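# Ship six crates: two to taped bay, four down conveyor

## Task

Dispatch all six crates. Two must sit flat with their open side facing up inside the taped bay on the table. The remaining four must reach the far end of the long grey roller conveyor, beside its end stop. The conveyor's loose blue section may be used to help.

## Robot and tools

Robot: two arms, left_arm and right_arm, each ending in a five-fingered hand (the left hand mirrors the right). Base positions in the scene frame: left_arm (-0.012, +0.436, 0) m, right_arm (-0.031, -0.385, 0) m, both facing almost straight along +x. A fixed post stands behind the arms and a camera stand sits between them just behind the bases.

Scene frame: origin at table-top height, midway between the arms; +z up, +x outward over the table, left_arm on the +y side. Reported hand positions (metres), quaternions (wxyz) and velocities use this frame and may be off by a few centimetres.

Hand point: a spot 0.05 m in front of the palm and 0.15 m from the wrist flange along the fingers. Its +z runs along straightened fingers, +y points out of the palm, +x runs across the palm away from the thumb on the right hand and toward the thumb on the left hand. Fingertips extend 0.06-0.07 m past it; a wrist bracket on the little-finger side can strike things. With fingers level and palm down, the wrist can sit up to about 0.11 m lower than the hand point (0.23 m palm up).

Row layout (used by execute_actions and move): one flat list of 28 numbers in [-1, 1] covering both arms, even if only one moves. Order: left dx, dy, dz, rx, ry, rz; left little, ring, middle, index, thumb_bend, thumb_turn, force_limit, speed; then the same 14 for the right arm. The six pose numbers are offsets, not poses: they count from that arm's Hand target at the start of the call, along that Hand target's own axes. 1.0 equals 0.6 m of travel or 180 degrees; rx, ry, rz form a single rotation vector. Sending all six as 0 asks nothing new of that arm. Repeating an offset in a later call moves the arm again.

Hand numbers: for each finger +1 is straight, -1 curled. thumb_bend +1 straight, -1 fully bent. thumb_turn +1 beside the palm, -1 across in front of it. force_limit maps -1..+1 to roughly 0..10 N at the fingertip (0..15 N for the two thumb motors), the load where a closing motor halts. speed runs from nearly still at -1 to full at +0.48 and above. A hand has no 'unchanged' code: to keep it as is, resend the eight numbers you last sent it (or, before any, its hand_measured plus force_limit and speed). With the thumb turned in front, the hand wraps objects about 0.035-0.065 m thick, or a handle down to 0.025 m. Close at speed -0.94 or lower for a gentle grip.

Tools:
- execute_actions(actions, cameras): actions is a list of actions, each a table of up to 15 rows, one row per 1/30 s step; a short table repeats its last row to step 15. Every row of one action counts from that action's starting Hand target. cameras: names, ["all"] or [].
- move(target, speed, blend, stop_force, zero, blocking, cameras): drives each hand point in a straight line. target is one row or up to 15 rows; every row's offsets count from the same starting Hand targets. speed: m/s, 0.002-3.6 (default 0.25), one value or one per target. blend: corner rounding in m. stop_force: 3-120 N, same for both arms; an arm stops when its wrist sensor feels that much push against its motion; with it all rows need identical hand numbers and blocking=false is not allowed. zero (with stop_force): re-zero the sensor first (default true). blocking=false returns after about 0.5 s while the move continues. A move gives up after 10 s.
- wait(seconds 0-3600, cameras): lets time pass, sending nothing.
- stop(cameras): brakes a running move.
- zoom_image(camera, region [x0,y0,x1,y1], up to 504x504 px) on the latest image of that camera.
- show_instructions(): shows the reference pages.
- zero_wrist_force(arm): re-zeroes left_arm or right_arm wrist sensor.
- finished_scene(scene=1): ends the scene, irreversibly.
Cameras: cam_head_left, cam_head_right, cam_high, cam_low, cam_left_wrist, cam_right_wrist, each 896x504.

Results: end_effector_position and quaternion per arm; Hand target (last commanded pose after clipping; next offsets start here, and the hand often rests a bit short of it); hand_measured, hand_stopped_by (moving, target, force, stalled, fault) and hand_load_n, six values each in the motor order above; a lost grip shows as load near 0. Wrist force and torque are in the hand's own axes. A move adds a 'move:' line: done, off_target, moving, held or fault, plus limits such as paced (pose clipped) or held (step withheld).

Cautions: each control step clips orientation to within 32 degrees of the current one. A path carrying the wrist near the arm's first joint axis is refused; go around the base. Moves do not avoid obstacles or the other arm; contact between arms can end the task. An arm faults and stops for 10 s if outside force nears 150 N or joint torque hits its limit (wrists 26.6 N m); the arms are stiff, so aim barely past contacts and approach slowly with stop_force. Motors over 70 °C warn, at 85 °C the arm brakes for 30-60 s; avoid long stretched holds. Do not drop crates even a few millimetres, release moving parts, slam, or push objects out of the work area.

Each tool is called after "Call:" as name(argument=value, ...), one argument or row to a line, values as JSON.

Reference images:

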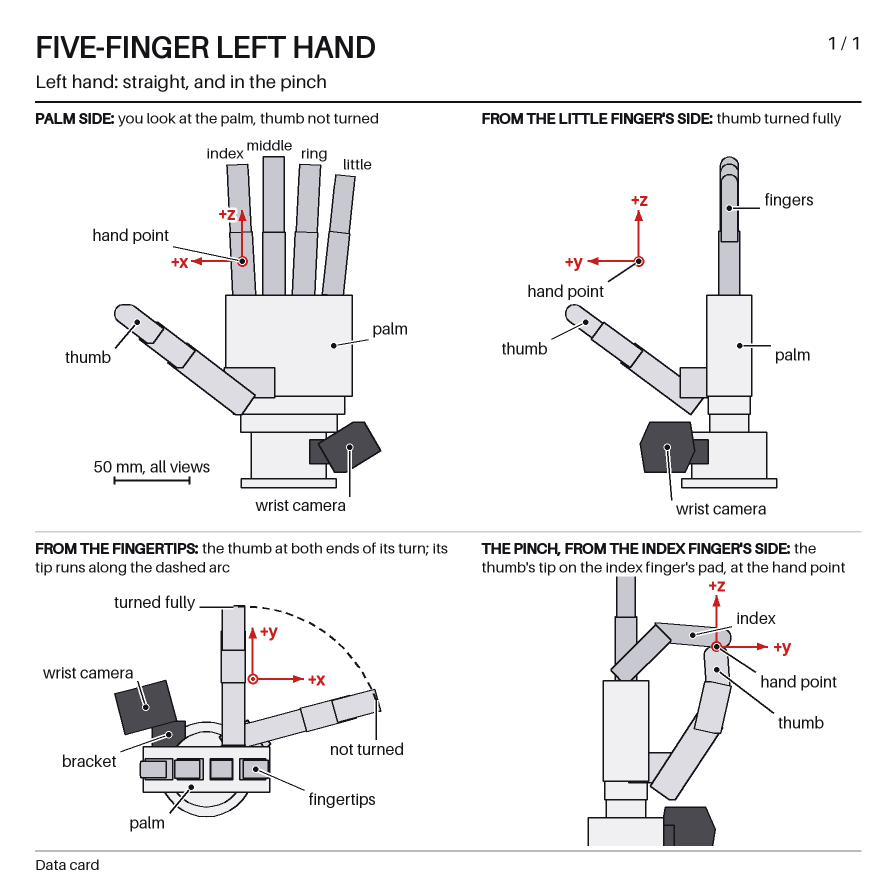

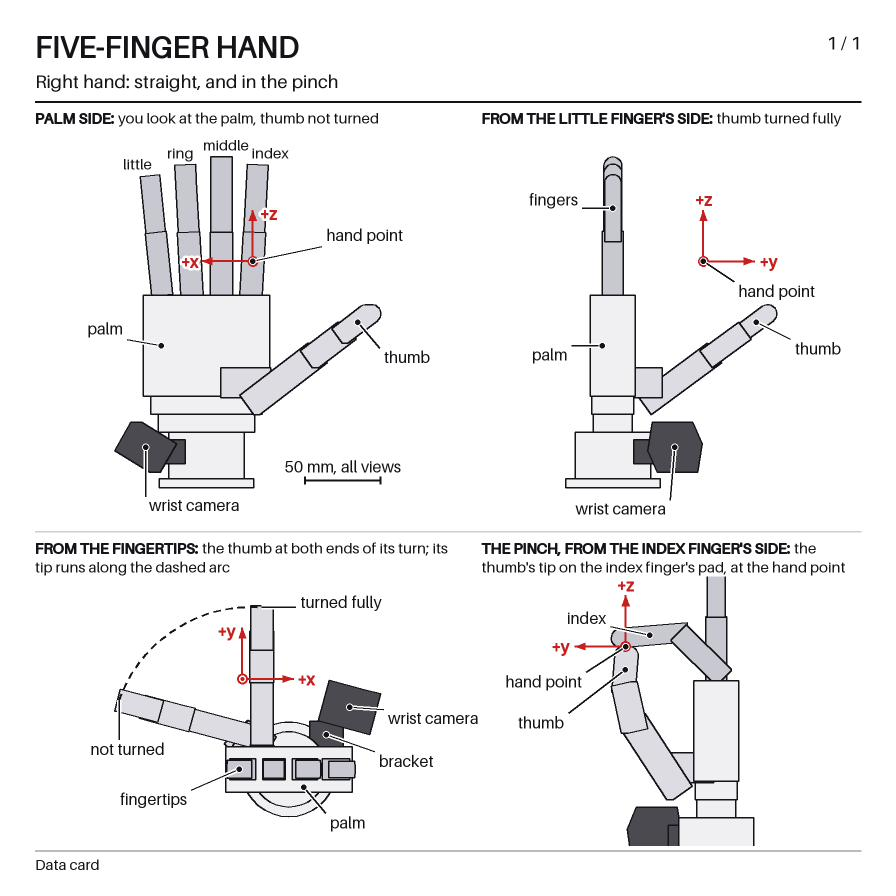

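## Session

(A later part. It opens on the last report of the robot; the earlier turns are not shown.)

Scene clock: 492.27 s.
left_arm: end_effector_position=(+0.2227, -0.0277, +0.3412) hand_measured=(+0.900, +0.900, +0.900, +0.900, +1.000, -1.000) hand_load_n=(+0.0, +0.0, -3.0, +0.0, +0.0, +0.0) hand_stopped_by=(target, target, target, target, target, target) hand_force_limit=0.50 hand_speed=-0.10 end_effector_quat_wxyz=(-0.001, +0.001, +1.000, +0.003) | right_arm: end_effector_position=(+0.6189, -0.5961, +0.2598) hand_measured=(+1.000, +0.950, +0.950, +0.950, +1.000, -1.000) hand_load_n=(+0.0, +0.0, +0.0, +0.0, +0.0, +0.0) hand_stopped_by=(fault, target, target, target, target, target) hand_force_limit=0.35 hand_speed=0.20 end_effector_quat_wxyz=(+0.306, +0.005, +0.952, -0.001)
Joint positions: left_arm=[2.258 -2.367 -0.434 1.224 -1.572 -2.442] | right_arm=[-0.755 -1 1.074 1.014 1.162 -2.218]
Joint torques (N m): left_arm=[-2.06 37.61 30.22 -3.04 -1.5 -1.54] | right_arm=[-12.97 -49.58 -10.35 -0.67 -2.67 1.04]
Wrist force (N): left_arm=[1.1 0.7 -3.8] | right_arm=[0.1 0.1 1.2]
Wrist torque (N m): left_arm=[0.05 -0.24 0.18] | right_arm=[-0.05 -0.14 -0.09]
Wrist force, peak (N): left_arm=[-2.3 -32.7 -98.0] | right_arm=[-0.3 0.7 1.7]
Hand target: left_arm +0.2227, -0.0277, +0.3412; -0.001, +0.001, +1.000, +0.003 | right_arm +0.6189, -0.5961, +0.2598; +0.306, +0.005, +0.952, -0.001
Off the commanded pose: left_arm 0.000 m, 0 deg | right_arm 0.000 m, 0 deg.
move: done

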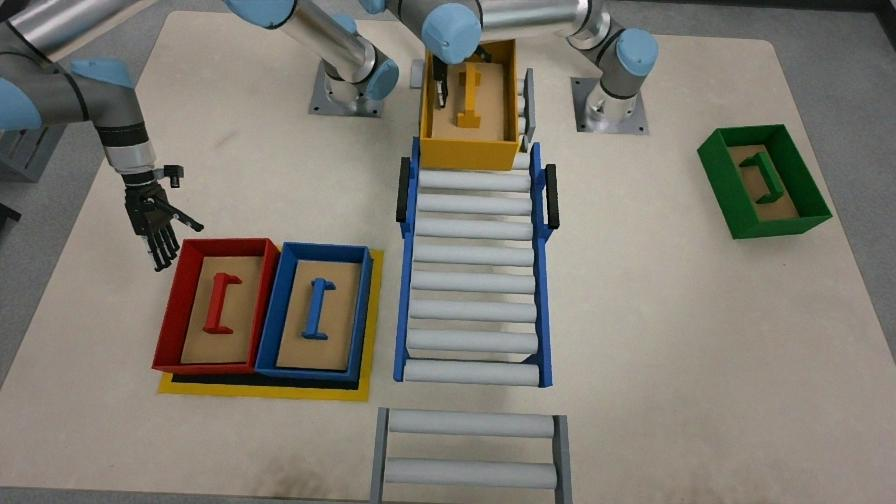

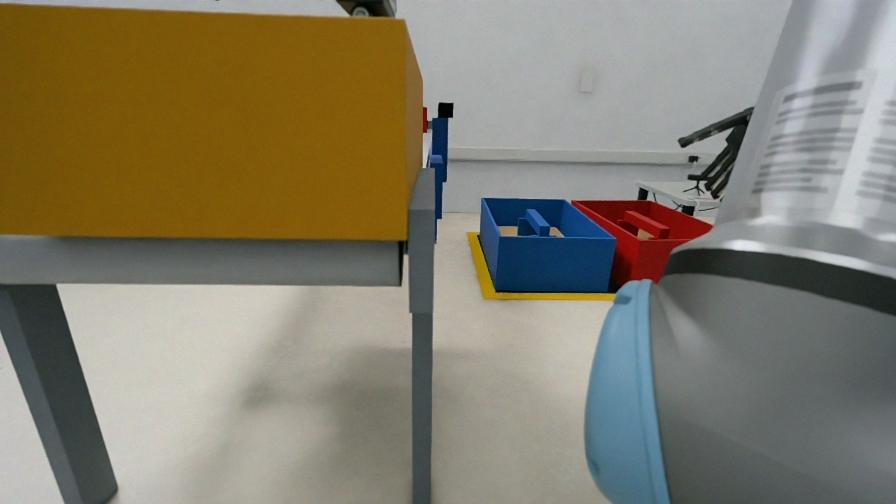

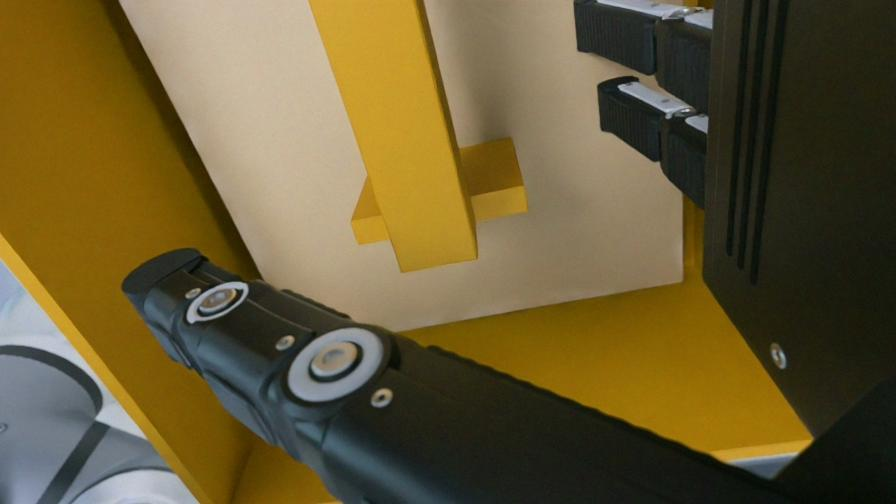

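Call:
move(
  target=[
    [0,0.097,-0.008,0,0,0,0.9,0.9,0.9,0.9,1,-1,0.5,-0.1,-0.1174,0.035,0.0823,0,0,0,-0.6,0.95,0.95,0.95,1,-1,0.35,0.2],
    [0,0.08,-0.15,0,0,0,0.9,0.9,0.9,0.9,1,-1,0.5,-0.1,-0.0504,0.035,0.178,0,0,0,-0.6,0.95,0.95,0.95,1,-1,0.35,0.2],
  ],
  speed=[0.06, 0.12],
  blend=[0.004, 0],
  cameras=["cam_high","cam_low","cam_left_wrist","cam_right_wrist"],
)

Scene clock: 496.83 s.
left_arm: end_effector_position=(+0.2229, +0.0200, +0.4312) hand_measured=(+0.900, +0.900, +0.900, +0.900, +1.000, -1.000) hand_load_n=(+0.0, +0.0, +0.0, +0.0, +0.0, +0.0) hand_stopped_by=(target, target, target, target, target, target) hand_force_limit=0.50 hand_speed=-0.10 end_effector_quat_wxyz=(-0.001, +0.001, +1.000, +0.002) | right_arm: end_effector_position=(+0.7059, -0.5759, +0.1906) hand_measured=(+1.000, +0.950, +0.950, +0.950, +1.000, -1.000) hand_load_n=(+0.0, +0.0, +0.0, +0.0, +0.0, +0.0) hand_stopped_by=(fault, target, target, target, target, target) hand_force_limit=0.35 hand_speed=0.20 end_effector_quat_wxyz=(+0.306, +0.005, +0.952, -0.001)
Joint positions: left_arm=[2.316 -2.398 -0.115 0.937 -1.572 -2.384] | right_arm=[-0.629 -0.79 0.889 0.945 1.223 -2.1]
Joint torques (N m): left_arm=[-9.92 36.42 27.07 -3.88 -2.25 -1.55] | right_arm=[12.47 -36.92 -9.9 -0.85 -2.46 1.16]
Wrist force (N): left_arm=[1.0 0.3 -1.7] | right_arm=[-0.2 0.4 1.1]
Wrist torque (N m): left_arm=[0.25 -0.19 0.17] | right_arm=[0.02 -0.11 -0.11]
Wrist force, peak (N): left_arm=[2.2 -8.2 -3.1] | right_arm=[0.0 0.7 1.6]
Hand target: left_arm +0.2230, +0.0198, +0.4314; -0.001, +0.001, +1.000, +0.003 | right_arm +0.7059, -0.5759, +0.1906; +0.306, +0.005, +0.952, -0.001
Off the commanded pose: left_arm 0.000 m, 0 deg | right_arm 0.000 m, 0 deg.
move: done

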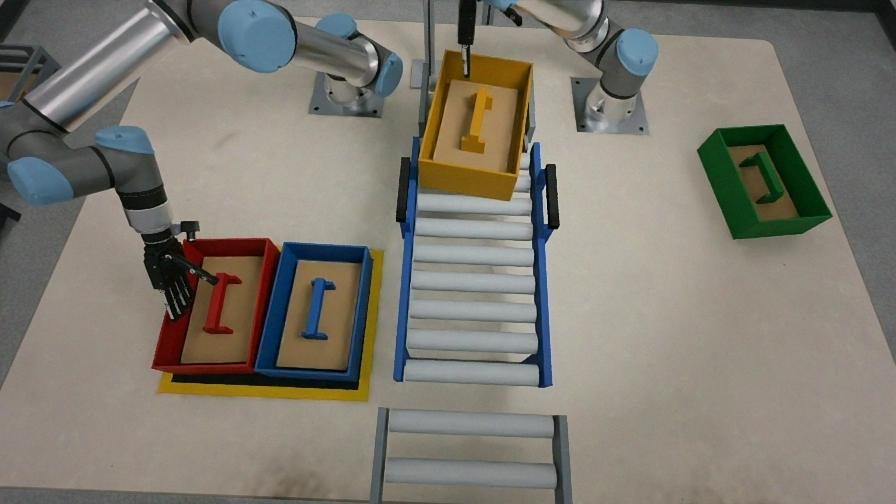

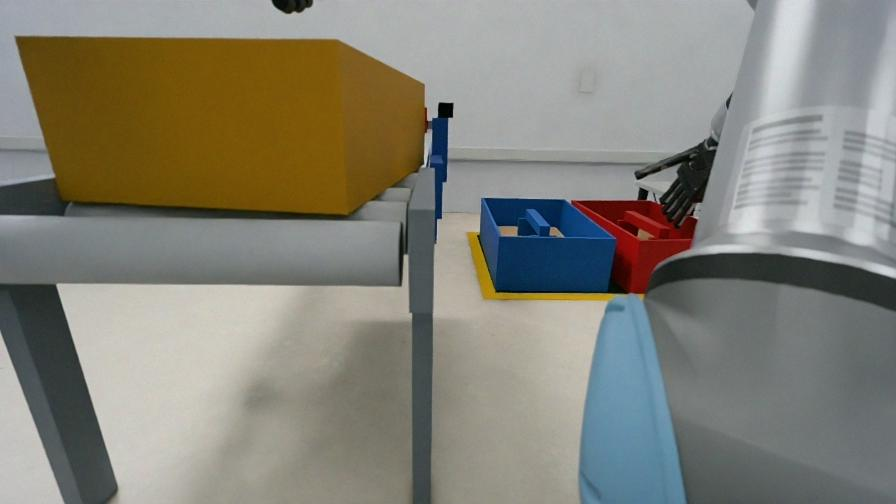

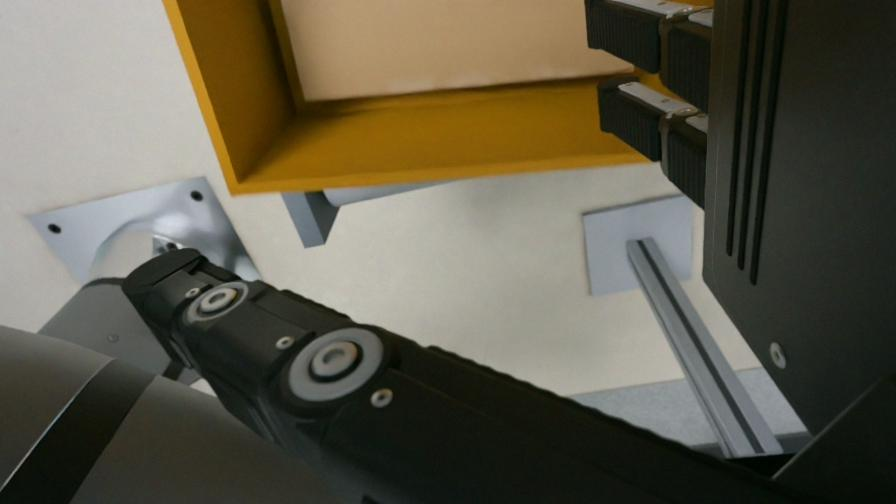

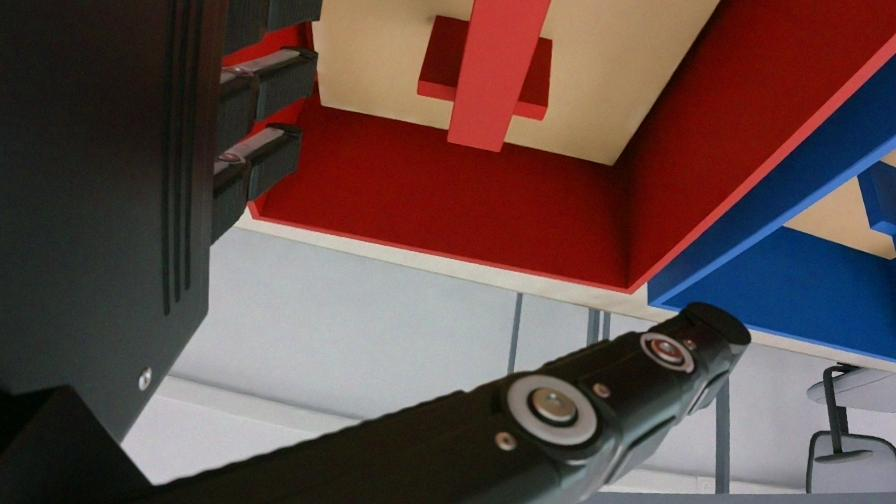

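Call:
move(
  target=[0,0,0,0,0,0,0.9,0.9,0.9,0.9,1,-1,0.5,-0.1,0,0.09,0,0,0,0,-0.6,0.95,0.95,0.95,1,-1,0.35,0.2],
  speed=0.03,
  stop_force=4,
  cameras=["cam_high","cam_low","cam_right_wrist"],
)

Scene clock: 500.23 s.
left_arm: end_effector_position=(+0.2229, +0.0200, +0.4312) hand_measured=(+0.900, +0.900, +0.900, +0.900, +1.000, -1.000) hand_load_n=(+0.0, +0.0, +0.0, +0.5, +0.0, +0.0) hand_stopped_by=(target, target, target, target, target, target) hand_force_limit=0.50 hand_speed=-0.10 end_effector_quat_wxyz=(-0.001, +0.001, +1.000, +0.002) | right_arm: end_effector_position=(+0.7064, -0.5322, +0.1907) hand_measured=(+1.000, +0.950, +0.950, +0.950, +1.000, -1.000) hand_load_n=(+0.0, +2.0, +0.0, +0.0, +0.0, -0.5) hand_stopped_by=(fault, target, target, target, target, target) hand_force_limit=0.35 hand_speed=0.20 end_effector_quat_wxyz=(+0.306, +0.005, +0.952, -0.001)
Joint positions: left_arm=[2.316 -2.398 -0.114 0.937 -1.572 -2.384] | right_arm=[-0.568 -0.841 0.974 0.893 1.254 -2.044]
Joint torques (N m): left_arm=[-11.26 37.17 27.83 -4.13 -2.39 -1.47] | right_arm=[-11.87 -34.65 -26.95 3.68 -3.06 -1.71]
Wrist force (N): left_arm=[0.9 0.1 -1.6] | right_arm=[-1.1 -1.4 0.8]
Wrist torque (N m): left_arm=[0.20 -0.18 0.17] | right_arm=[0.11 -0.04 -0.09]
Wrist force, peak (N): left_arm=[1.0 0.4 -1.9] | right_arm=[0.4 -5.7 -1.7]
Hand target: left_arm +0.2229, +0.0200, +0.4312; -0.001, +0.001, +1.000, +0.002 | right_arm +0.7064, -0.5322, +0.1907; +0.306, +0.005, +0.952, -0.001 (not the last commanded pose)
Off the commanded pose: left_arm 0.000 m, 0 deg | right_arm 0.010 m, 0 deg.
move: contact (right_arm)

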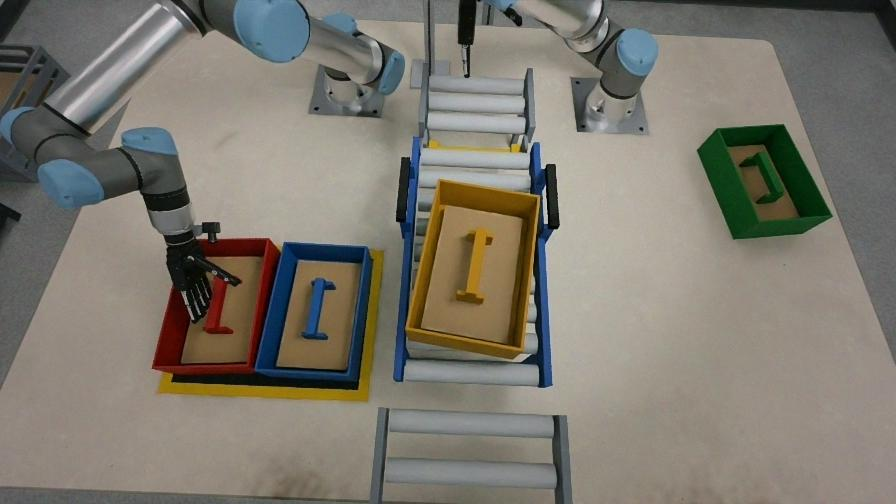

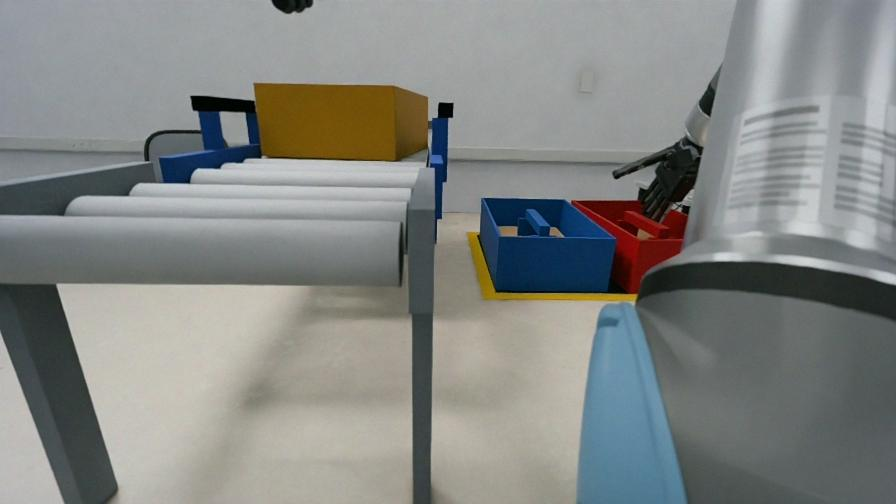

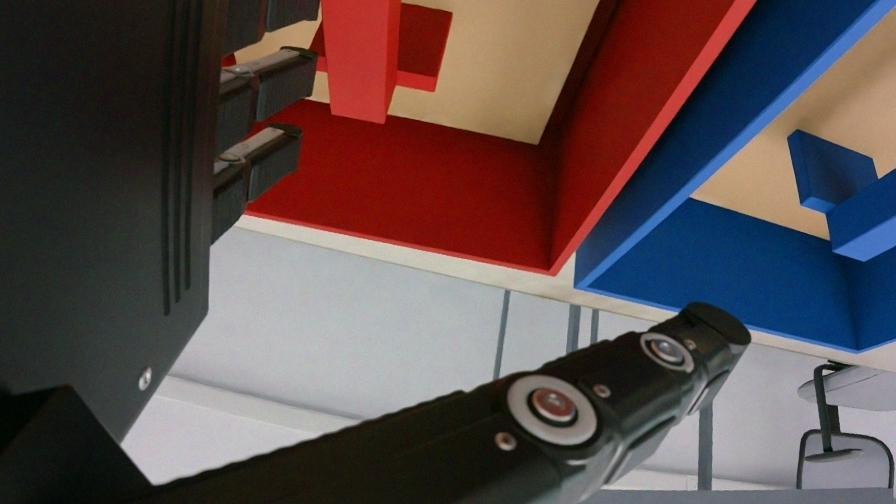

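Call:
move(
  target=[
    [-0.262,0.467,0.019,0,0,0,0.9,0.9,0.9,0.9,1,-1,0.5,-0.1,0,0.018,0,0,0,0,-0.6,0.95,0.95,0.95,1,-1,0.35,0.2],
    [-0.295,0.967,0.169,0,0,-0.022,0.9,0.9,0.9,0.9,1,-1,0.5,-0.1,0,-0.04,0,0,0,0,-0.6,0.95,0.95,0.95,1,-1,0.35,0.2],
  ],
  speed=[0.25, 0.25],
  blend=[0.05, 0],
  cameras=["cam_high","cam_head_right","cam_left_wrist"],
)

Call:
zoom_image(
  camera="cam_high",
  region=[130, 220, 400, 420],
)

Scene clock: 505.40 s.
left_arm: end_effector_position=(+0.4008, +0.6001, +0.3319) hand_measured=(+0.900, +0.900, +0.900, +0.900, +1.000, -1.000) hand_load_n=(+0.0, +0.0, +0.0, +0.0, +0.0, +0.0) hand_stopped_by=(target, target, target, target, target, target) hand_force_limit=0.50 hand_speed=-0.10 end_effector_quat_wxyz=(-0.001, -0.034, +0.999, +0.002) | right_arm: end_effector_position=(+0.7061, -0.5562, +0.1906) hand_measured=(+1.000, +0.950, +0.950, +0.950, +1.000, -1.000) hand_load_n=(+0.0, +0.0, +0.0, +0.0, +0.0, +0.0) hand_stopped_by=(fault, target, target, target, target, target) hand_force_limit=0.35 hand_speed=0.20 end_effector_quat_wxyz=(+0.306, +0.005, +0.952, -0.001)
Joint positions: left_arm=[3.656 -1.928 -1.158 1.516 -1.576 -1.114] | right_arm=[-0.602 -0.814 0.93 0.92 1.236 -2.075]
Joint torques (N m): left_arm=[7.15 25.45 30.95 -0.67 2.55 1.91] | right_arm=[-12.88 -35.91 -27.32 3.29 -2.62 -1.71]
Wrist force (N): left_arm=[0.8 -0.6 -1.7] | right_arm=[-0.1 0.8 1.2]
Wrist torque (N m): left_arm=[0.09 -0.13 0.07] | right_arm=[0.08 -0.12 0.06]
Wrist force, peak (N): left_arm=[1.4 -0.9 -1.8] | right_arm=[-2.0 -8.4 -1.8]
Hand target: left_arm +0.4008, +0.6003, +0.3318; -0.001, -0.034, +0.999, +0.002 | right_arm +0.7061, -0.5562, +0.1906; +0.306, +0.005, +0.952, -0.001
Off the commanded pose: left_arm 0.000 m, 0 deg | right_arm 0.000 m, 0 deg.
move: done
Images, in order (width x height): cam_head_right 896x504, cam_high 896x504, cam_left_wrist 896x504.

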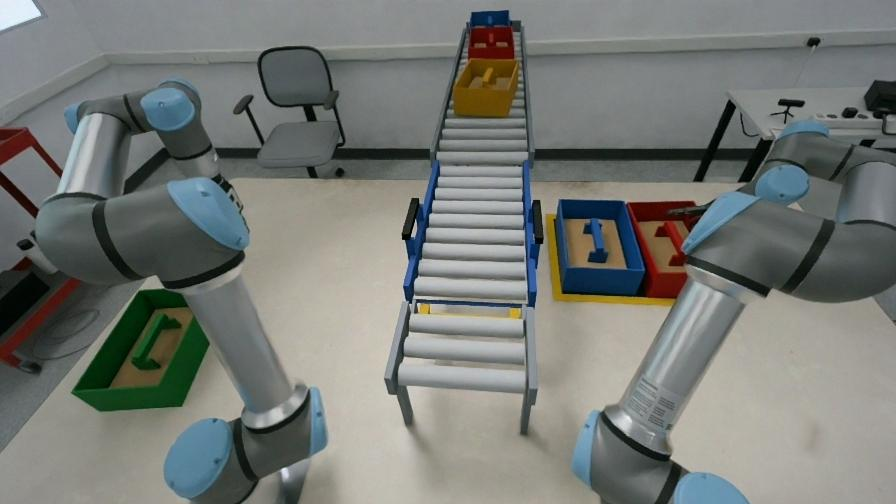

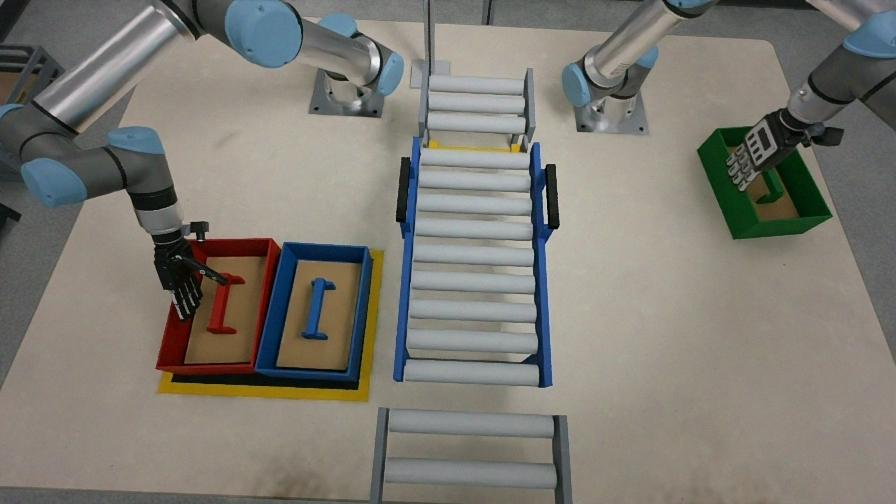

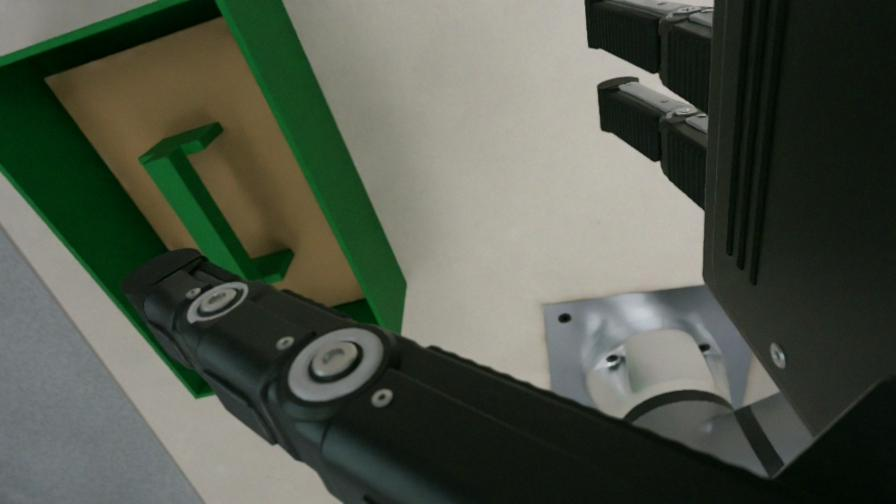

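Scaled by 1.867 from the camera's image (finer frame: 1280x720).

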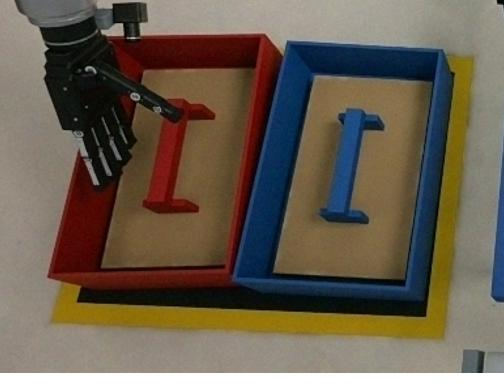

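Call:
move(
  target=[
    [0.143,0.361,0.22,0,0,-0.011,0.9,0.9,0.9,0.9,1,-1,0.5,-0.1,-0.115,0,-0.164,0,0,0,-0.6,0.95,0.95,0.95,1,-1,0.35,0.2],
    [0.143,0.361,0.22,0,0,-0.011,0.9,0.9,0.9,0.9,1,-1,0.5,-0.1,0.09,0,-0.307,0,0,0,-0.6,0.95,0.95,0.95,1,-1,0.35,0.2],
  ],
  speed=[0.2, 0.25],
  blend=[0.05, 0],
  cameras=["cam_head_right","cam_high","cam_left_wrist"],
)

Scene clock: 510.87 s.
left_arm: end_effector_position=(+0.3004, +0.8112, +0.2009) hand_measured=(+0.900, +0.900, +0.900, +0.900, +1.000, -1.000) hand_load_n=(+0.0, +0.0, +0.0, +0.0, +0.0, +0.0) hand_stopped_by=(target, target, target, target, target, target) hand_force_limit=0.50 hand_speed=-0.10 end_effector_quat_wxyz=(-0.001, -0.051, +0.999, +0.002) | right_arm: end_effector_position=(+0.5550, -0.5548, +0.3088) hand_measured=(+1.000, +0.950, +0.950, +0.950, +1.000, -1.000) hand_load_n=(+0.0, +0.0, +0.0, +0.0, +0.0, +0.0) hand_stopped_by=(fault, target, target, target, target, target) hand_force_limit=0.35 hand_speed=0.20 end_effector_quat_wxyz=(+0.306, +0.005, +0.952, -0.001)
Joint positions: left_arm=[4.155 -1.991 -1.406 1.828 -1.575 -0.65] | right_arm=[-0.786 -1.207 1.26 1.047 1.148 -2.248]
Joint torques (N m): left_arm=[9.02 26.8 30.91 -0.73 2.35 2.01] | right_arm=[-13.36 -40.66 -9 -0.86 -2.7 -1.78]
Wrist force (N): left_arm=[0.7 -0.4 -1.7] | right_arm=[-0.1 0.5 1.1]
Wrist torque (N m): left_arm=[0.13 -0.14 0.05] | right_arm=[0.04 -0.10 0.07]
Wrist force, peak (N): left_arm=[0.3 -1.7 -2.1] | right_arm=[-0.7 0.7 1.6]
Hand target: left_arm +0.3004, +0.8112, +0.2009; -0.001, -0.051, +0.999, +0.002 | right_arm +0.5549, -0.5548, +0.3088; +0.306, +0.005, +0.952, -0.001
Off the commanded pose: left_arm 0.000 m, 0 deg | right_arm 0.000 m, 0 deg.
move: done

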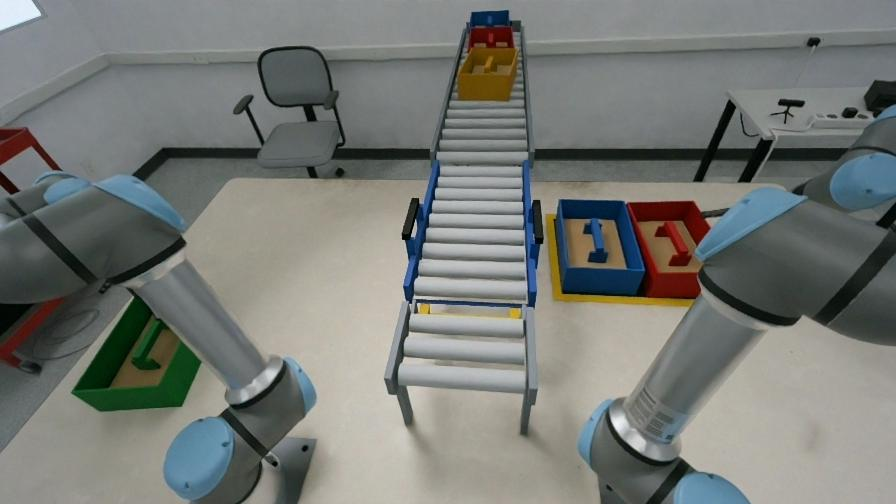

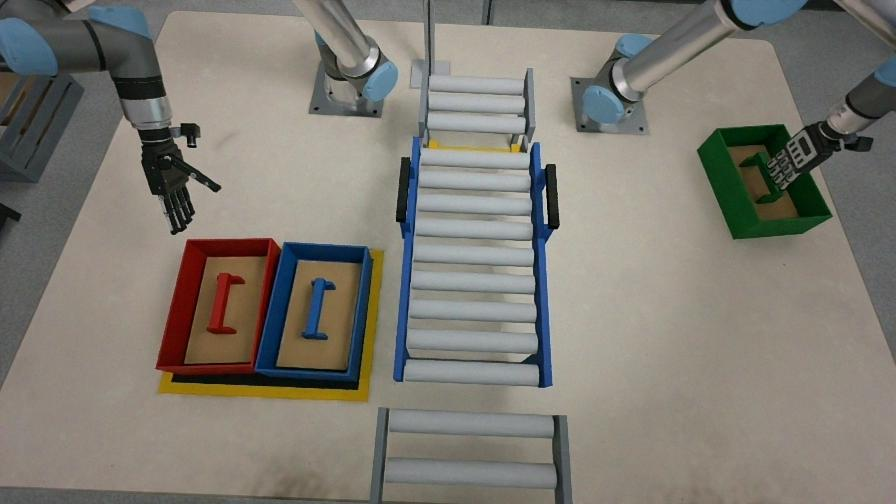

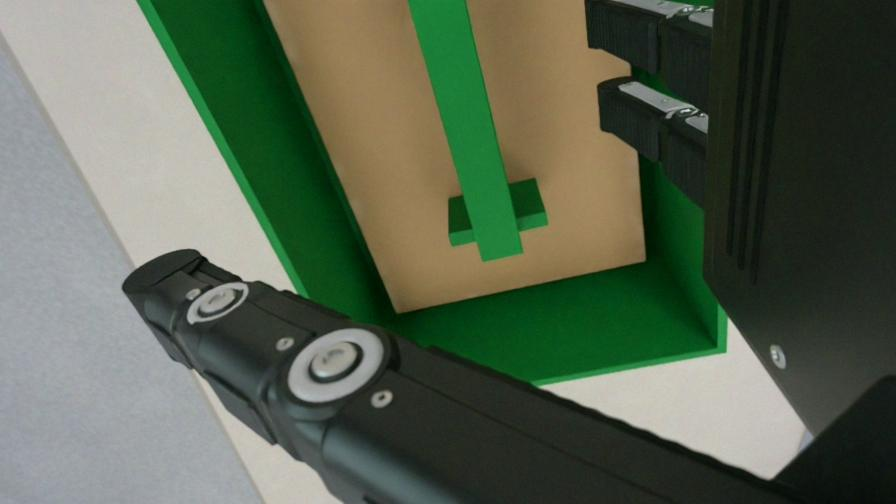

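Call:
move(
  target=[
    [0.077,-0.0055,0.163,0,0,0,0.75,0.75,0.75,0.75,1,-1,0.5,-0.1,0,0,0,0,0,0,-0.6,0.95,0.95,0.95,1,-1,0.35,0.2],
    [0.077,-0.0055,0.163,0,0,0,0.5,0.5,0.5,0.5,1,-1,0.5,-0.3,0,0,0,0,0,0,-0.6,0.95,0.95,0.95,1,-1,0.35,0.2],
    [0.077,0.0145,0.174,0,0,0,-0.2,-0.2,-0.2,-0.2,1,-1,0.4,-0.5,0,0,0,0,0,0,-0.6,0.95,0.95,0.95,1,-1,0.35,0.2],
  ],
  speed=[0.12, 0.05, 0.05],
  cameras=["cam_left_wrist"],
)

Scene clock: 515.97 s.
left_arm: end_effector_position=(+0.2533, +0.8156, +0.0966) hand_measured=(-0.198, -0.184, -0.138, -0.138, +1.000, -1.000) hand_load_n=(+5.0, +5.5, +1.5, +3.5, +0.0, +0.0) hand_stopped_by=(force, force, force, force, target, target) hand_force_limit=0.40 hand_speed=-0.50 end_effector_quat_wxyz=(-0.001, -0.051, +0.999, +0.002) | right_arm: end_effector_position=(+0.5549, -0.5548, +0.3088) hand_measured=(+1.000, +0.950, +0.950, +0.950, +1.000, -1.000) hand_load_n=(+0.0, +0.0, +0.0, +0.0, +0.0, +0.0) hand_stopped_by=(fault, target, target, target, target, target) hand_force_limit=0.35 hand_speed=0.20 end_effector_quat_wxyz=(+0.306, +0.005, +0.952, -0.001)
Joint positions: left_arm=[4.254 -2.016 -1.658 2.105 -1.575 -0.55] | right_arm=[-0.786 -1.208 1.26 1.047 1.148 -2.248]
Joint torques (N m): left_arm=[7.43 47.36 33.79 -2.98 -1.93 1.82] | right_arm=[-12.76 -41.79 -9.92 -0.63 -2.76 -1.7]
Wrist force (N): left_arm=[2.3 0.3 16.8] | right_arm=[-0.5 0.8 1.3]
Wrist torque (N m): left_arm=[-0.25 0.48 0.14] | right_arm=[0.05 -0.05 0.05]
Wrist force, peak (N): left_arm=[-0.5 -4.6 23.1] | right_arm=[-0.3 0.9 1.7]
Hand target: left_arm +0.2533, +0.8156, +0.0966; -0.001, -0.051, +0.999, +0.002 | right_arm +0.5549, -0.5548, +0.3088; +0.306, +0.005, +0.952, -0.001
Off the commanded pose: left_arm 0.000 m, 0 deg | right_arm 0.000 m, 0 deg.
move: done

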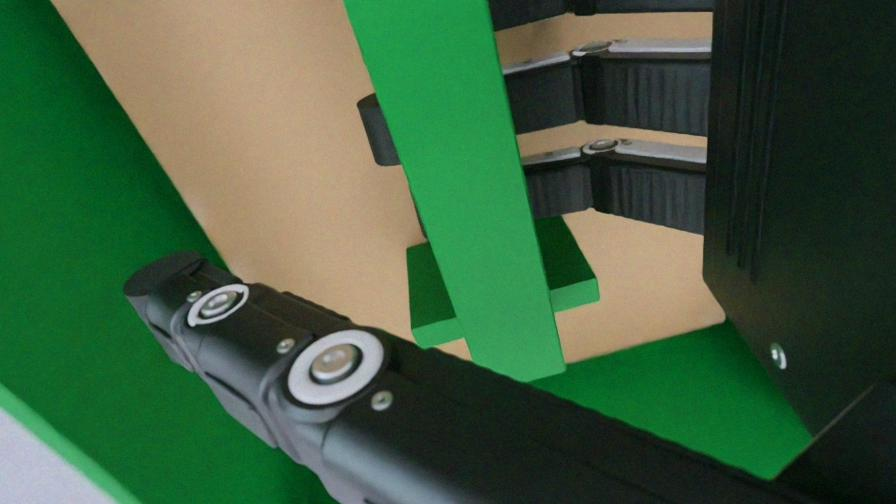

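Call:
move(
  target=[
    [0,0,0,0,0,0,-0.2,-0.2,-0.2,-0.2,-0.1,-1,0.5,-0.7,0,0,0,0,0,0,-0.6,0.95,0.95,0.95,1,-1,0.35,0.2],
    [0,0,-0.167,0,0,0,-0.2,-0.2,-0.2,-0.2,-0.1,-1,0.5,-0.7,0,0,0,0,0,0,-0.6,0.95,0.95,0.95,1,-1,0.35,0.2],
    [-0.206,-0.383,-0.389,0,0,0.0,-0.2,-0.2,-0.2,-0.2,-0.1,-1,0.5,-0.7,0,0,0,0,0,0,-0.6,0.95,0.95,0.95,1,-1,0.35,0.2],
    [-0.171,-0.714,-0.539,0,0,0.033,-0.2,-0.2,-0.2,-0.2,-0.1,-1,0.5,-0.7,0,0,0,0,0,0,-0.6,0.95,0.95,0.95,1,-1,0.35,0.2],
  ],
  speed=[0.05, 0.1, 0.22, 0.25],
  blend=[0, 0.02, 0.05, 0],
  cameras=["cam_left_wrist"],
)

Scene clock: 523.70 s.
left_arm: end_effector_position=(+0.3996, +0.3986, +0.4179) hand_measured=(-0.198, -0.184, -0.138, -0.138, +0.140, -1.000) hand_load_n=(+5.0, +6.0, +3.5, +7.0, +9.5, +0.5) hand_stopped_by=(force, force, force, force, force, target) hand_force_limit=0.50 hand_speed=-0.70 end_effector_quat_wxyz=(-0.001, +0.001, +1.000, +0.002) | right_arm: end_effector_position=(+0.5549, -0.5548, +0.3088) hand_measured=(+1.000, +0.950, +0.950, +0.950, +1.000, -1.000) hand_load_n=(+0.0, +0.0, +0.0, +0.0, +0.0, +0.0) hand_stopped_by=(fault, target, target, target, target, target) hand_force_limit=0.35 hand_speed=0.20 end_effector_quat_wxyz=(+0.306, +0.005, +0.952, -0.001)
Joint positions: left_arm=[3.21 -1.95 -0.905 1.282 -1.575 -1.49] | right_arm=[-0.786 -1.208 1.26 1.047 1.148 -2.248]
Joint torques (N m): left_arm=[-10.69 31.96 36.35 -6.05 -3.46 -1.96] | right_arm=[-12.55 -41.75 -10.19 -0.67 -2.75 -1.62]
Wrist force (N): left_arm=[0.4 -1.6 17.5] | right_arm=[-0.4 0.6 1.3]
Wrist torque (N m): left_arm=[-0.19 0.50 0.24] | right_arm=[0.03 -0.05 0.05]
Wrist force, peak (N): left_arm=[0.7 -2.6 20.0] | right_arm=[-0.6 0.7 1.7]
Hand target: left_arm +0.3996, +0.3985, +0.4180; -0.001, +0.001, +1.000, +0.002 | right_arm +0.5549, -0.5548, +0.3088; +0.306, +0.005, +0.952, -0.001
Off the commanded pose: left_arm 0.000 m, 0 deg | right_arm 0.000 m, 0 deg.
move: done

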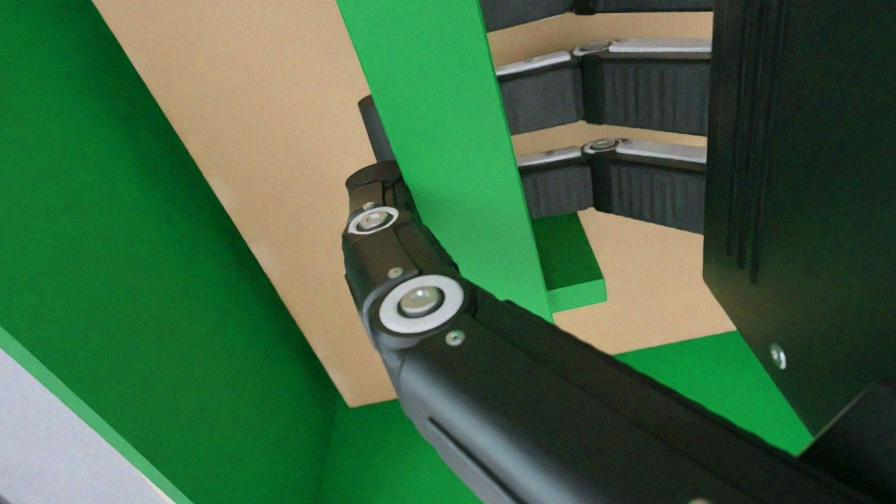

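Call:
move(
  target=[
    [0.233,-0.214,-0.02,0,0,0,-0.2,-0.2,-0.2,-0.2,-0.1,-1,0.5,-0.7,0,0,0,0,0,0,-0.6,0.95,0.95,0.95,1,-1,0.35,0.2],
    [0.295,-0.661,-0.02,0,0,0,-0.2,-0.2,-0.2,-0.2,-0.1,-1,0.5,-0.7,0,0,0,0,0,0,-0.6,0.95,0.95,0.95,1,-1,0.35,0.2],
    [0.295,-0.661,0.14,0,0,0,-0.2,-0.2,-0.2,-0.2,-0.1,-1,0.5,-0.7,0,0,0,0,0,0,-0.6,0.95,0.95,0.95,1,-1,0.35,0.2],
  ],
  speed=[0.25, 0.25, 0.1],
  blend=[0.04, 0.005, 0],
  cameras=["cam_left_wrist","cam_low","cam_high"],
)

Scene clock: 528.47 s.
left_arm: end_effector_position=(+0.2216, +0.0026, +0.3328) hand_measured=(-0.198, -0.184, -0.138, -0.138, +0.138, -1.000) hand_load_n=(+4.5, +5.0, +1.5, +5.0, +4.5, +0.5) hand_stopped_by=(force, force, force, force, force, target) hand_force_limit=0.50 hand_speed=-0.70 end_effector_quat_wxyz=(-0.001, +0.001, +1.000, +0.002) | right_arm: end_effector_position=(+0.5549, -0.5548, +0.3088) hand_measured=(+1.000, +0.950, +0.950, +0.950, +1.000, -1.000) hand_load_n=(+0.0, +0.0, +0.0, +0.0, +0.0, +0.0) hand_stopped_by=(fault, target, target, target, target, target) hand_force_limit=0.35 hand_speed=0.20 end_effector_quat_wxyz=(+0.306, +0.005, +0.952, -0.001)
Joint positions: left_arm=[2.293 -2.236 -0.685 1.346 -1.572 -2.408] | right_arm=[-0.786 -1.208 1.26 1.047 1.148 -2.248]
Joint torques (N m): left_arm=[8.76 59.78 12.36 -3.83 1.85 2.11] | right_arm=[-12.94 -41.54 -10.19 -0.67 -2.84 -1.66]
Wrist force (N): left_arm=[0.8 -1.6 17.2] | right_arm=[-0.1 0.4 1.3]
Wrist torque (N m): left_arm=[-0.17 0.47 0.14] | right_arm=[0.01 -0.10 0.05]
Wrist force, peak (N): left_arm=[-5.0 -8.5 21.1] | right_arm=[-0.7 0.5 1.6]
Hand target: left_arm +0.2216, +0.0026, +0.3327; -0.001, +0.001, +1.000, +0.002 | right_arm +0.5549, -0.5548, +0.3088; +0.306, +0.005, +0.952, -0.001
Off the commanded pose: left_arm 0.000 m, 0 deg | right_arm 0.000 m, 0 deg.
move: done
Images, in order (width x height): cam_high 896x504, cam_low 896x504, cam_left_wrist 896x504.

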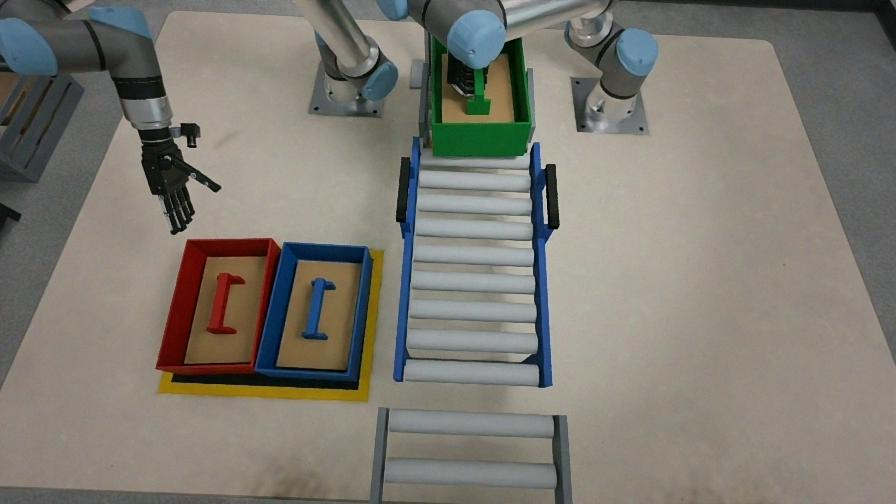

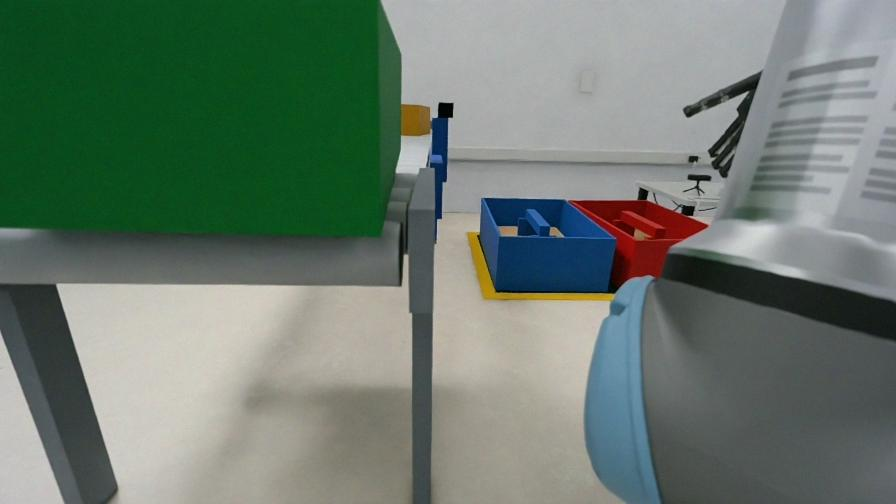

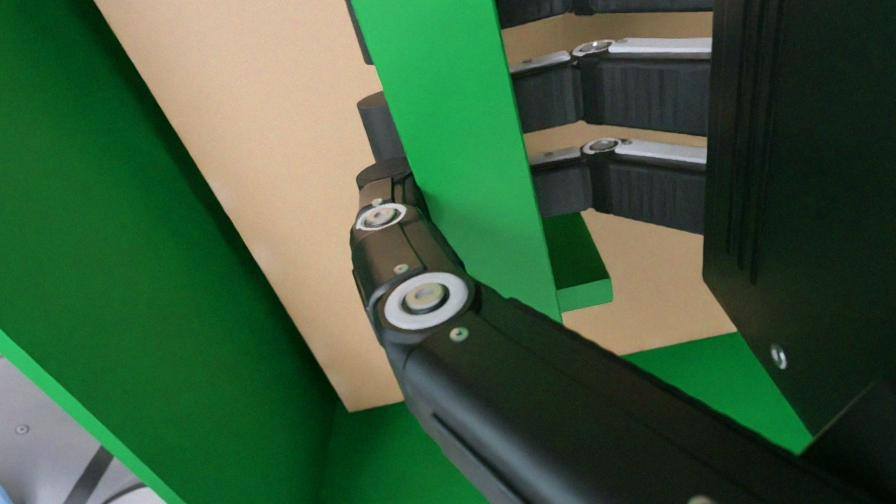

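Call:
move(
  target=[0.0,0,0.04,0,0,0.0,-0.2,-0.2,-0.2,-0.2,-0.1,-1,0.5,-0.7,0,0,0,0,0,0,-0.6,0.95,0.95,0.95,1,-1,0.35,0.2],
  speed=0.012,
  stop_force=13,
  cameras=["cam_left_wrist","cam_low"],
)

Scene clock: 532.03 s.
left_arm: end_effector_position=(+0.2216, +0.0027, +0.3145) hand_measured=(-0.198, -0.184, -0.138, -0.138, +0.138, -1.000) hand_load_n=(+7.0, +4.0, +0.0, +0.0, +4.0, +0.5) hand_stopped_by=(force, force, force, force, force, target) hand_force_limit=0.50 hand_speed=-0.70 end_effector_quat_wxyz=(-0.001, +0.001, +1.000, +0.002) | right_arm: end_effector_position=(+0.5549, -0.5548, +0.3088) hand_measured=(+1.000, +0.950, +0.950, +0.950, +1.000, -1.000) hand_load_n=(+0.0, +0.0, +0.0, +0.0, +0.0, +0.0) hand_stopped_by=(fault, target, target, target, target, target) hand_force_limit=0.35 hand_speed=0.20 end_effector_quat_wxyz=(+0.306, +0.005, +0.952, -0.001)
Joint positions: left_arm=[2.293 -2.223 -0.754 1.402 -1.572 -2.408] | right_arm=[-0.786 -1.208 1.26 1.047 1.148 -2.248]
Joint torques (N m): left_arm=[7.32 41.37 34.3 -5.16 0.07 1.64] | right_arm=[-12.3 -41.6 -9.91 -0.63 -2.8 -1.57]
Wrist force (N): left_arm=[1.4 1.3 10.0] | right_arm=[-0.4 0.5 1.2]
Wrist torque (N m): left_arm=[0.15 0.44 0.19] | right_arm=[0.03 -0.06 0.05]
Wrist force, peak (N): left_arm=[0.7 -1.5 17.7] | right_arm=[-0.8 0.6 1.5]
Hand target: left_arm +0.2216, +0.0027, +0.3145; -0.001, +0.001, +1.000, +0.002 (not the last commanded pose) | right_arm +0.5549, -0.5548, +0.3088; +0.306, +0.005, +0.952, -0.001
Off the commanded pose: left_arm 0.006 m, 0 deg | right_arm 0.000 m, 0 deg.
move: contact (left_arm)
Images, in order (width x height): cam_low 896x504, cam_left_wrist 896x504.

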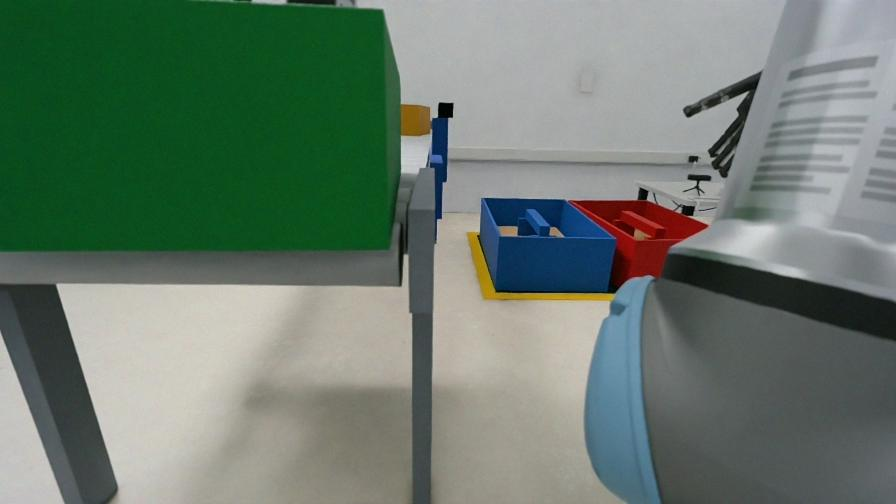

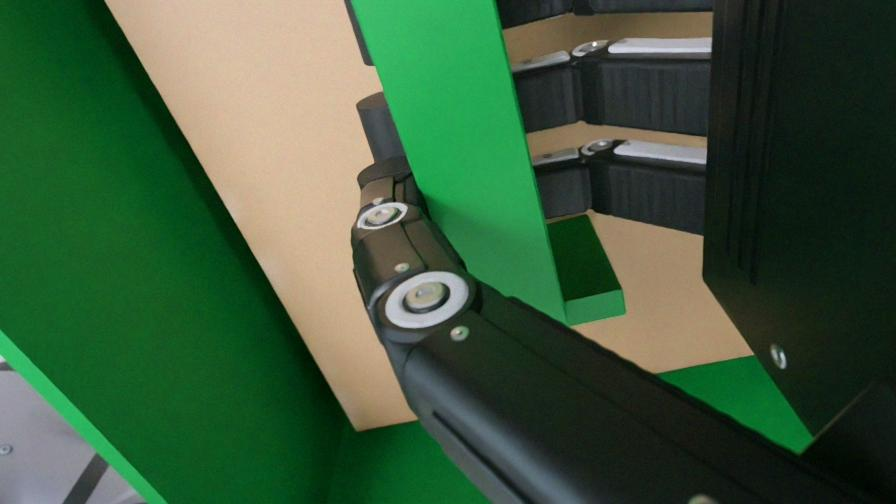

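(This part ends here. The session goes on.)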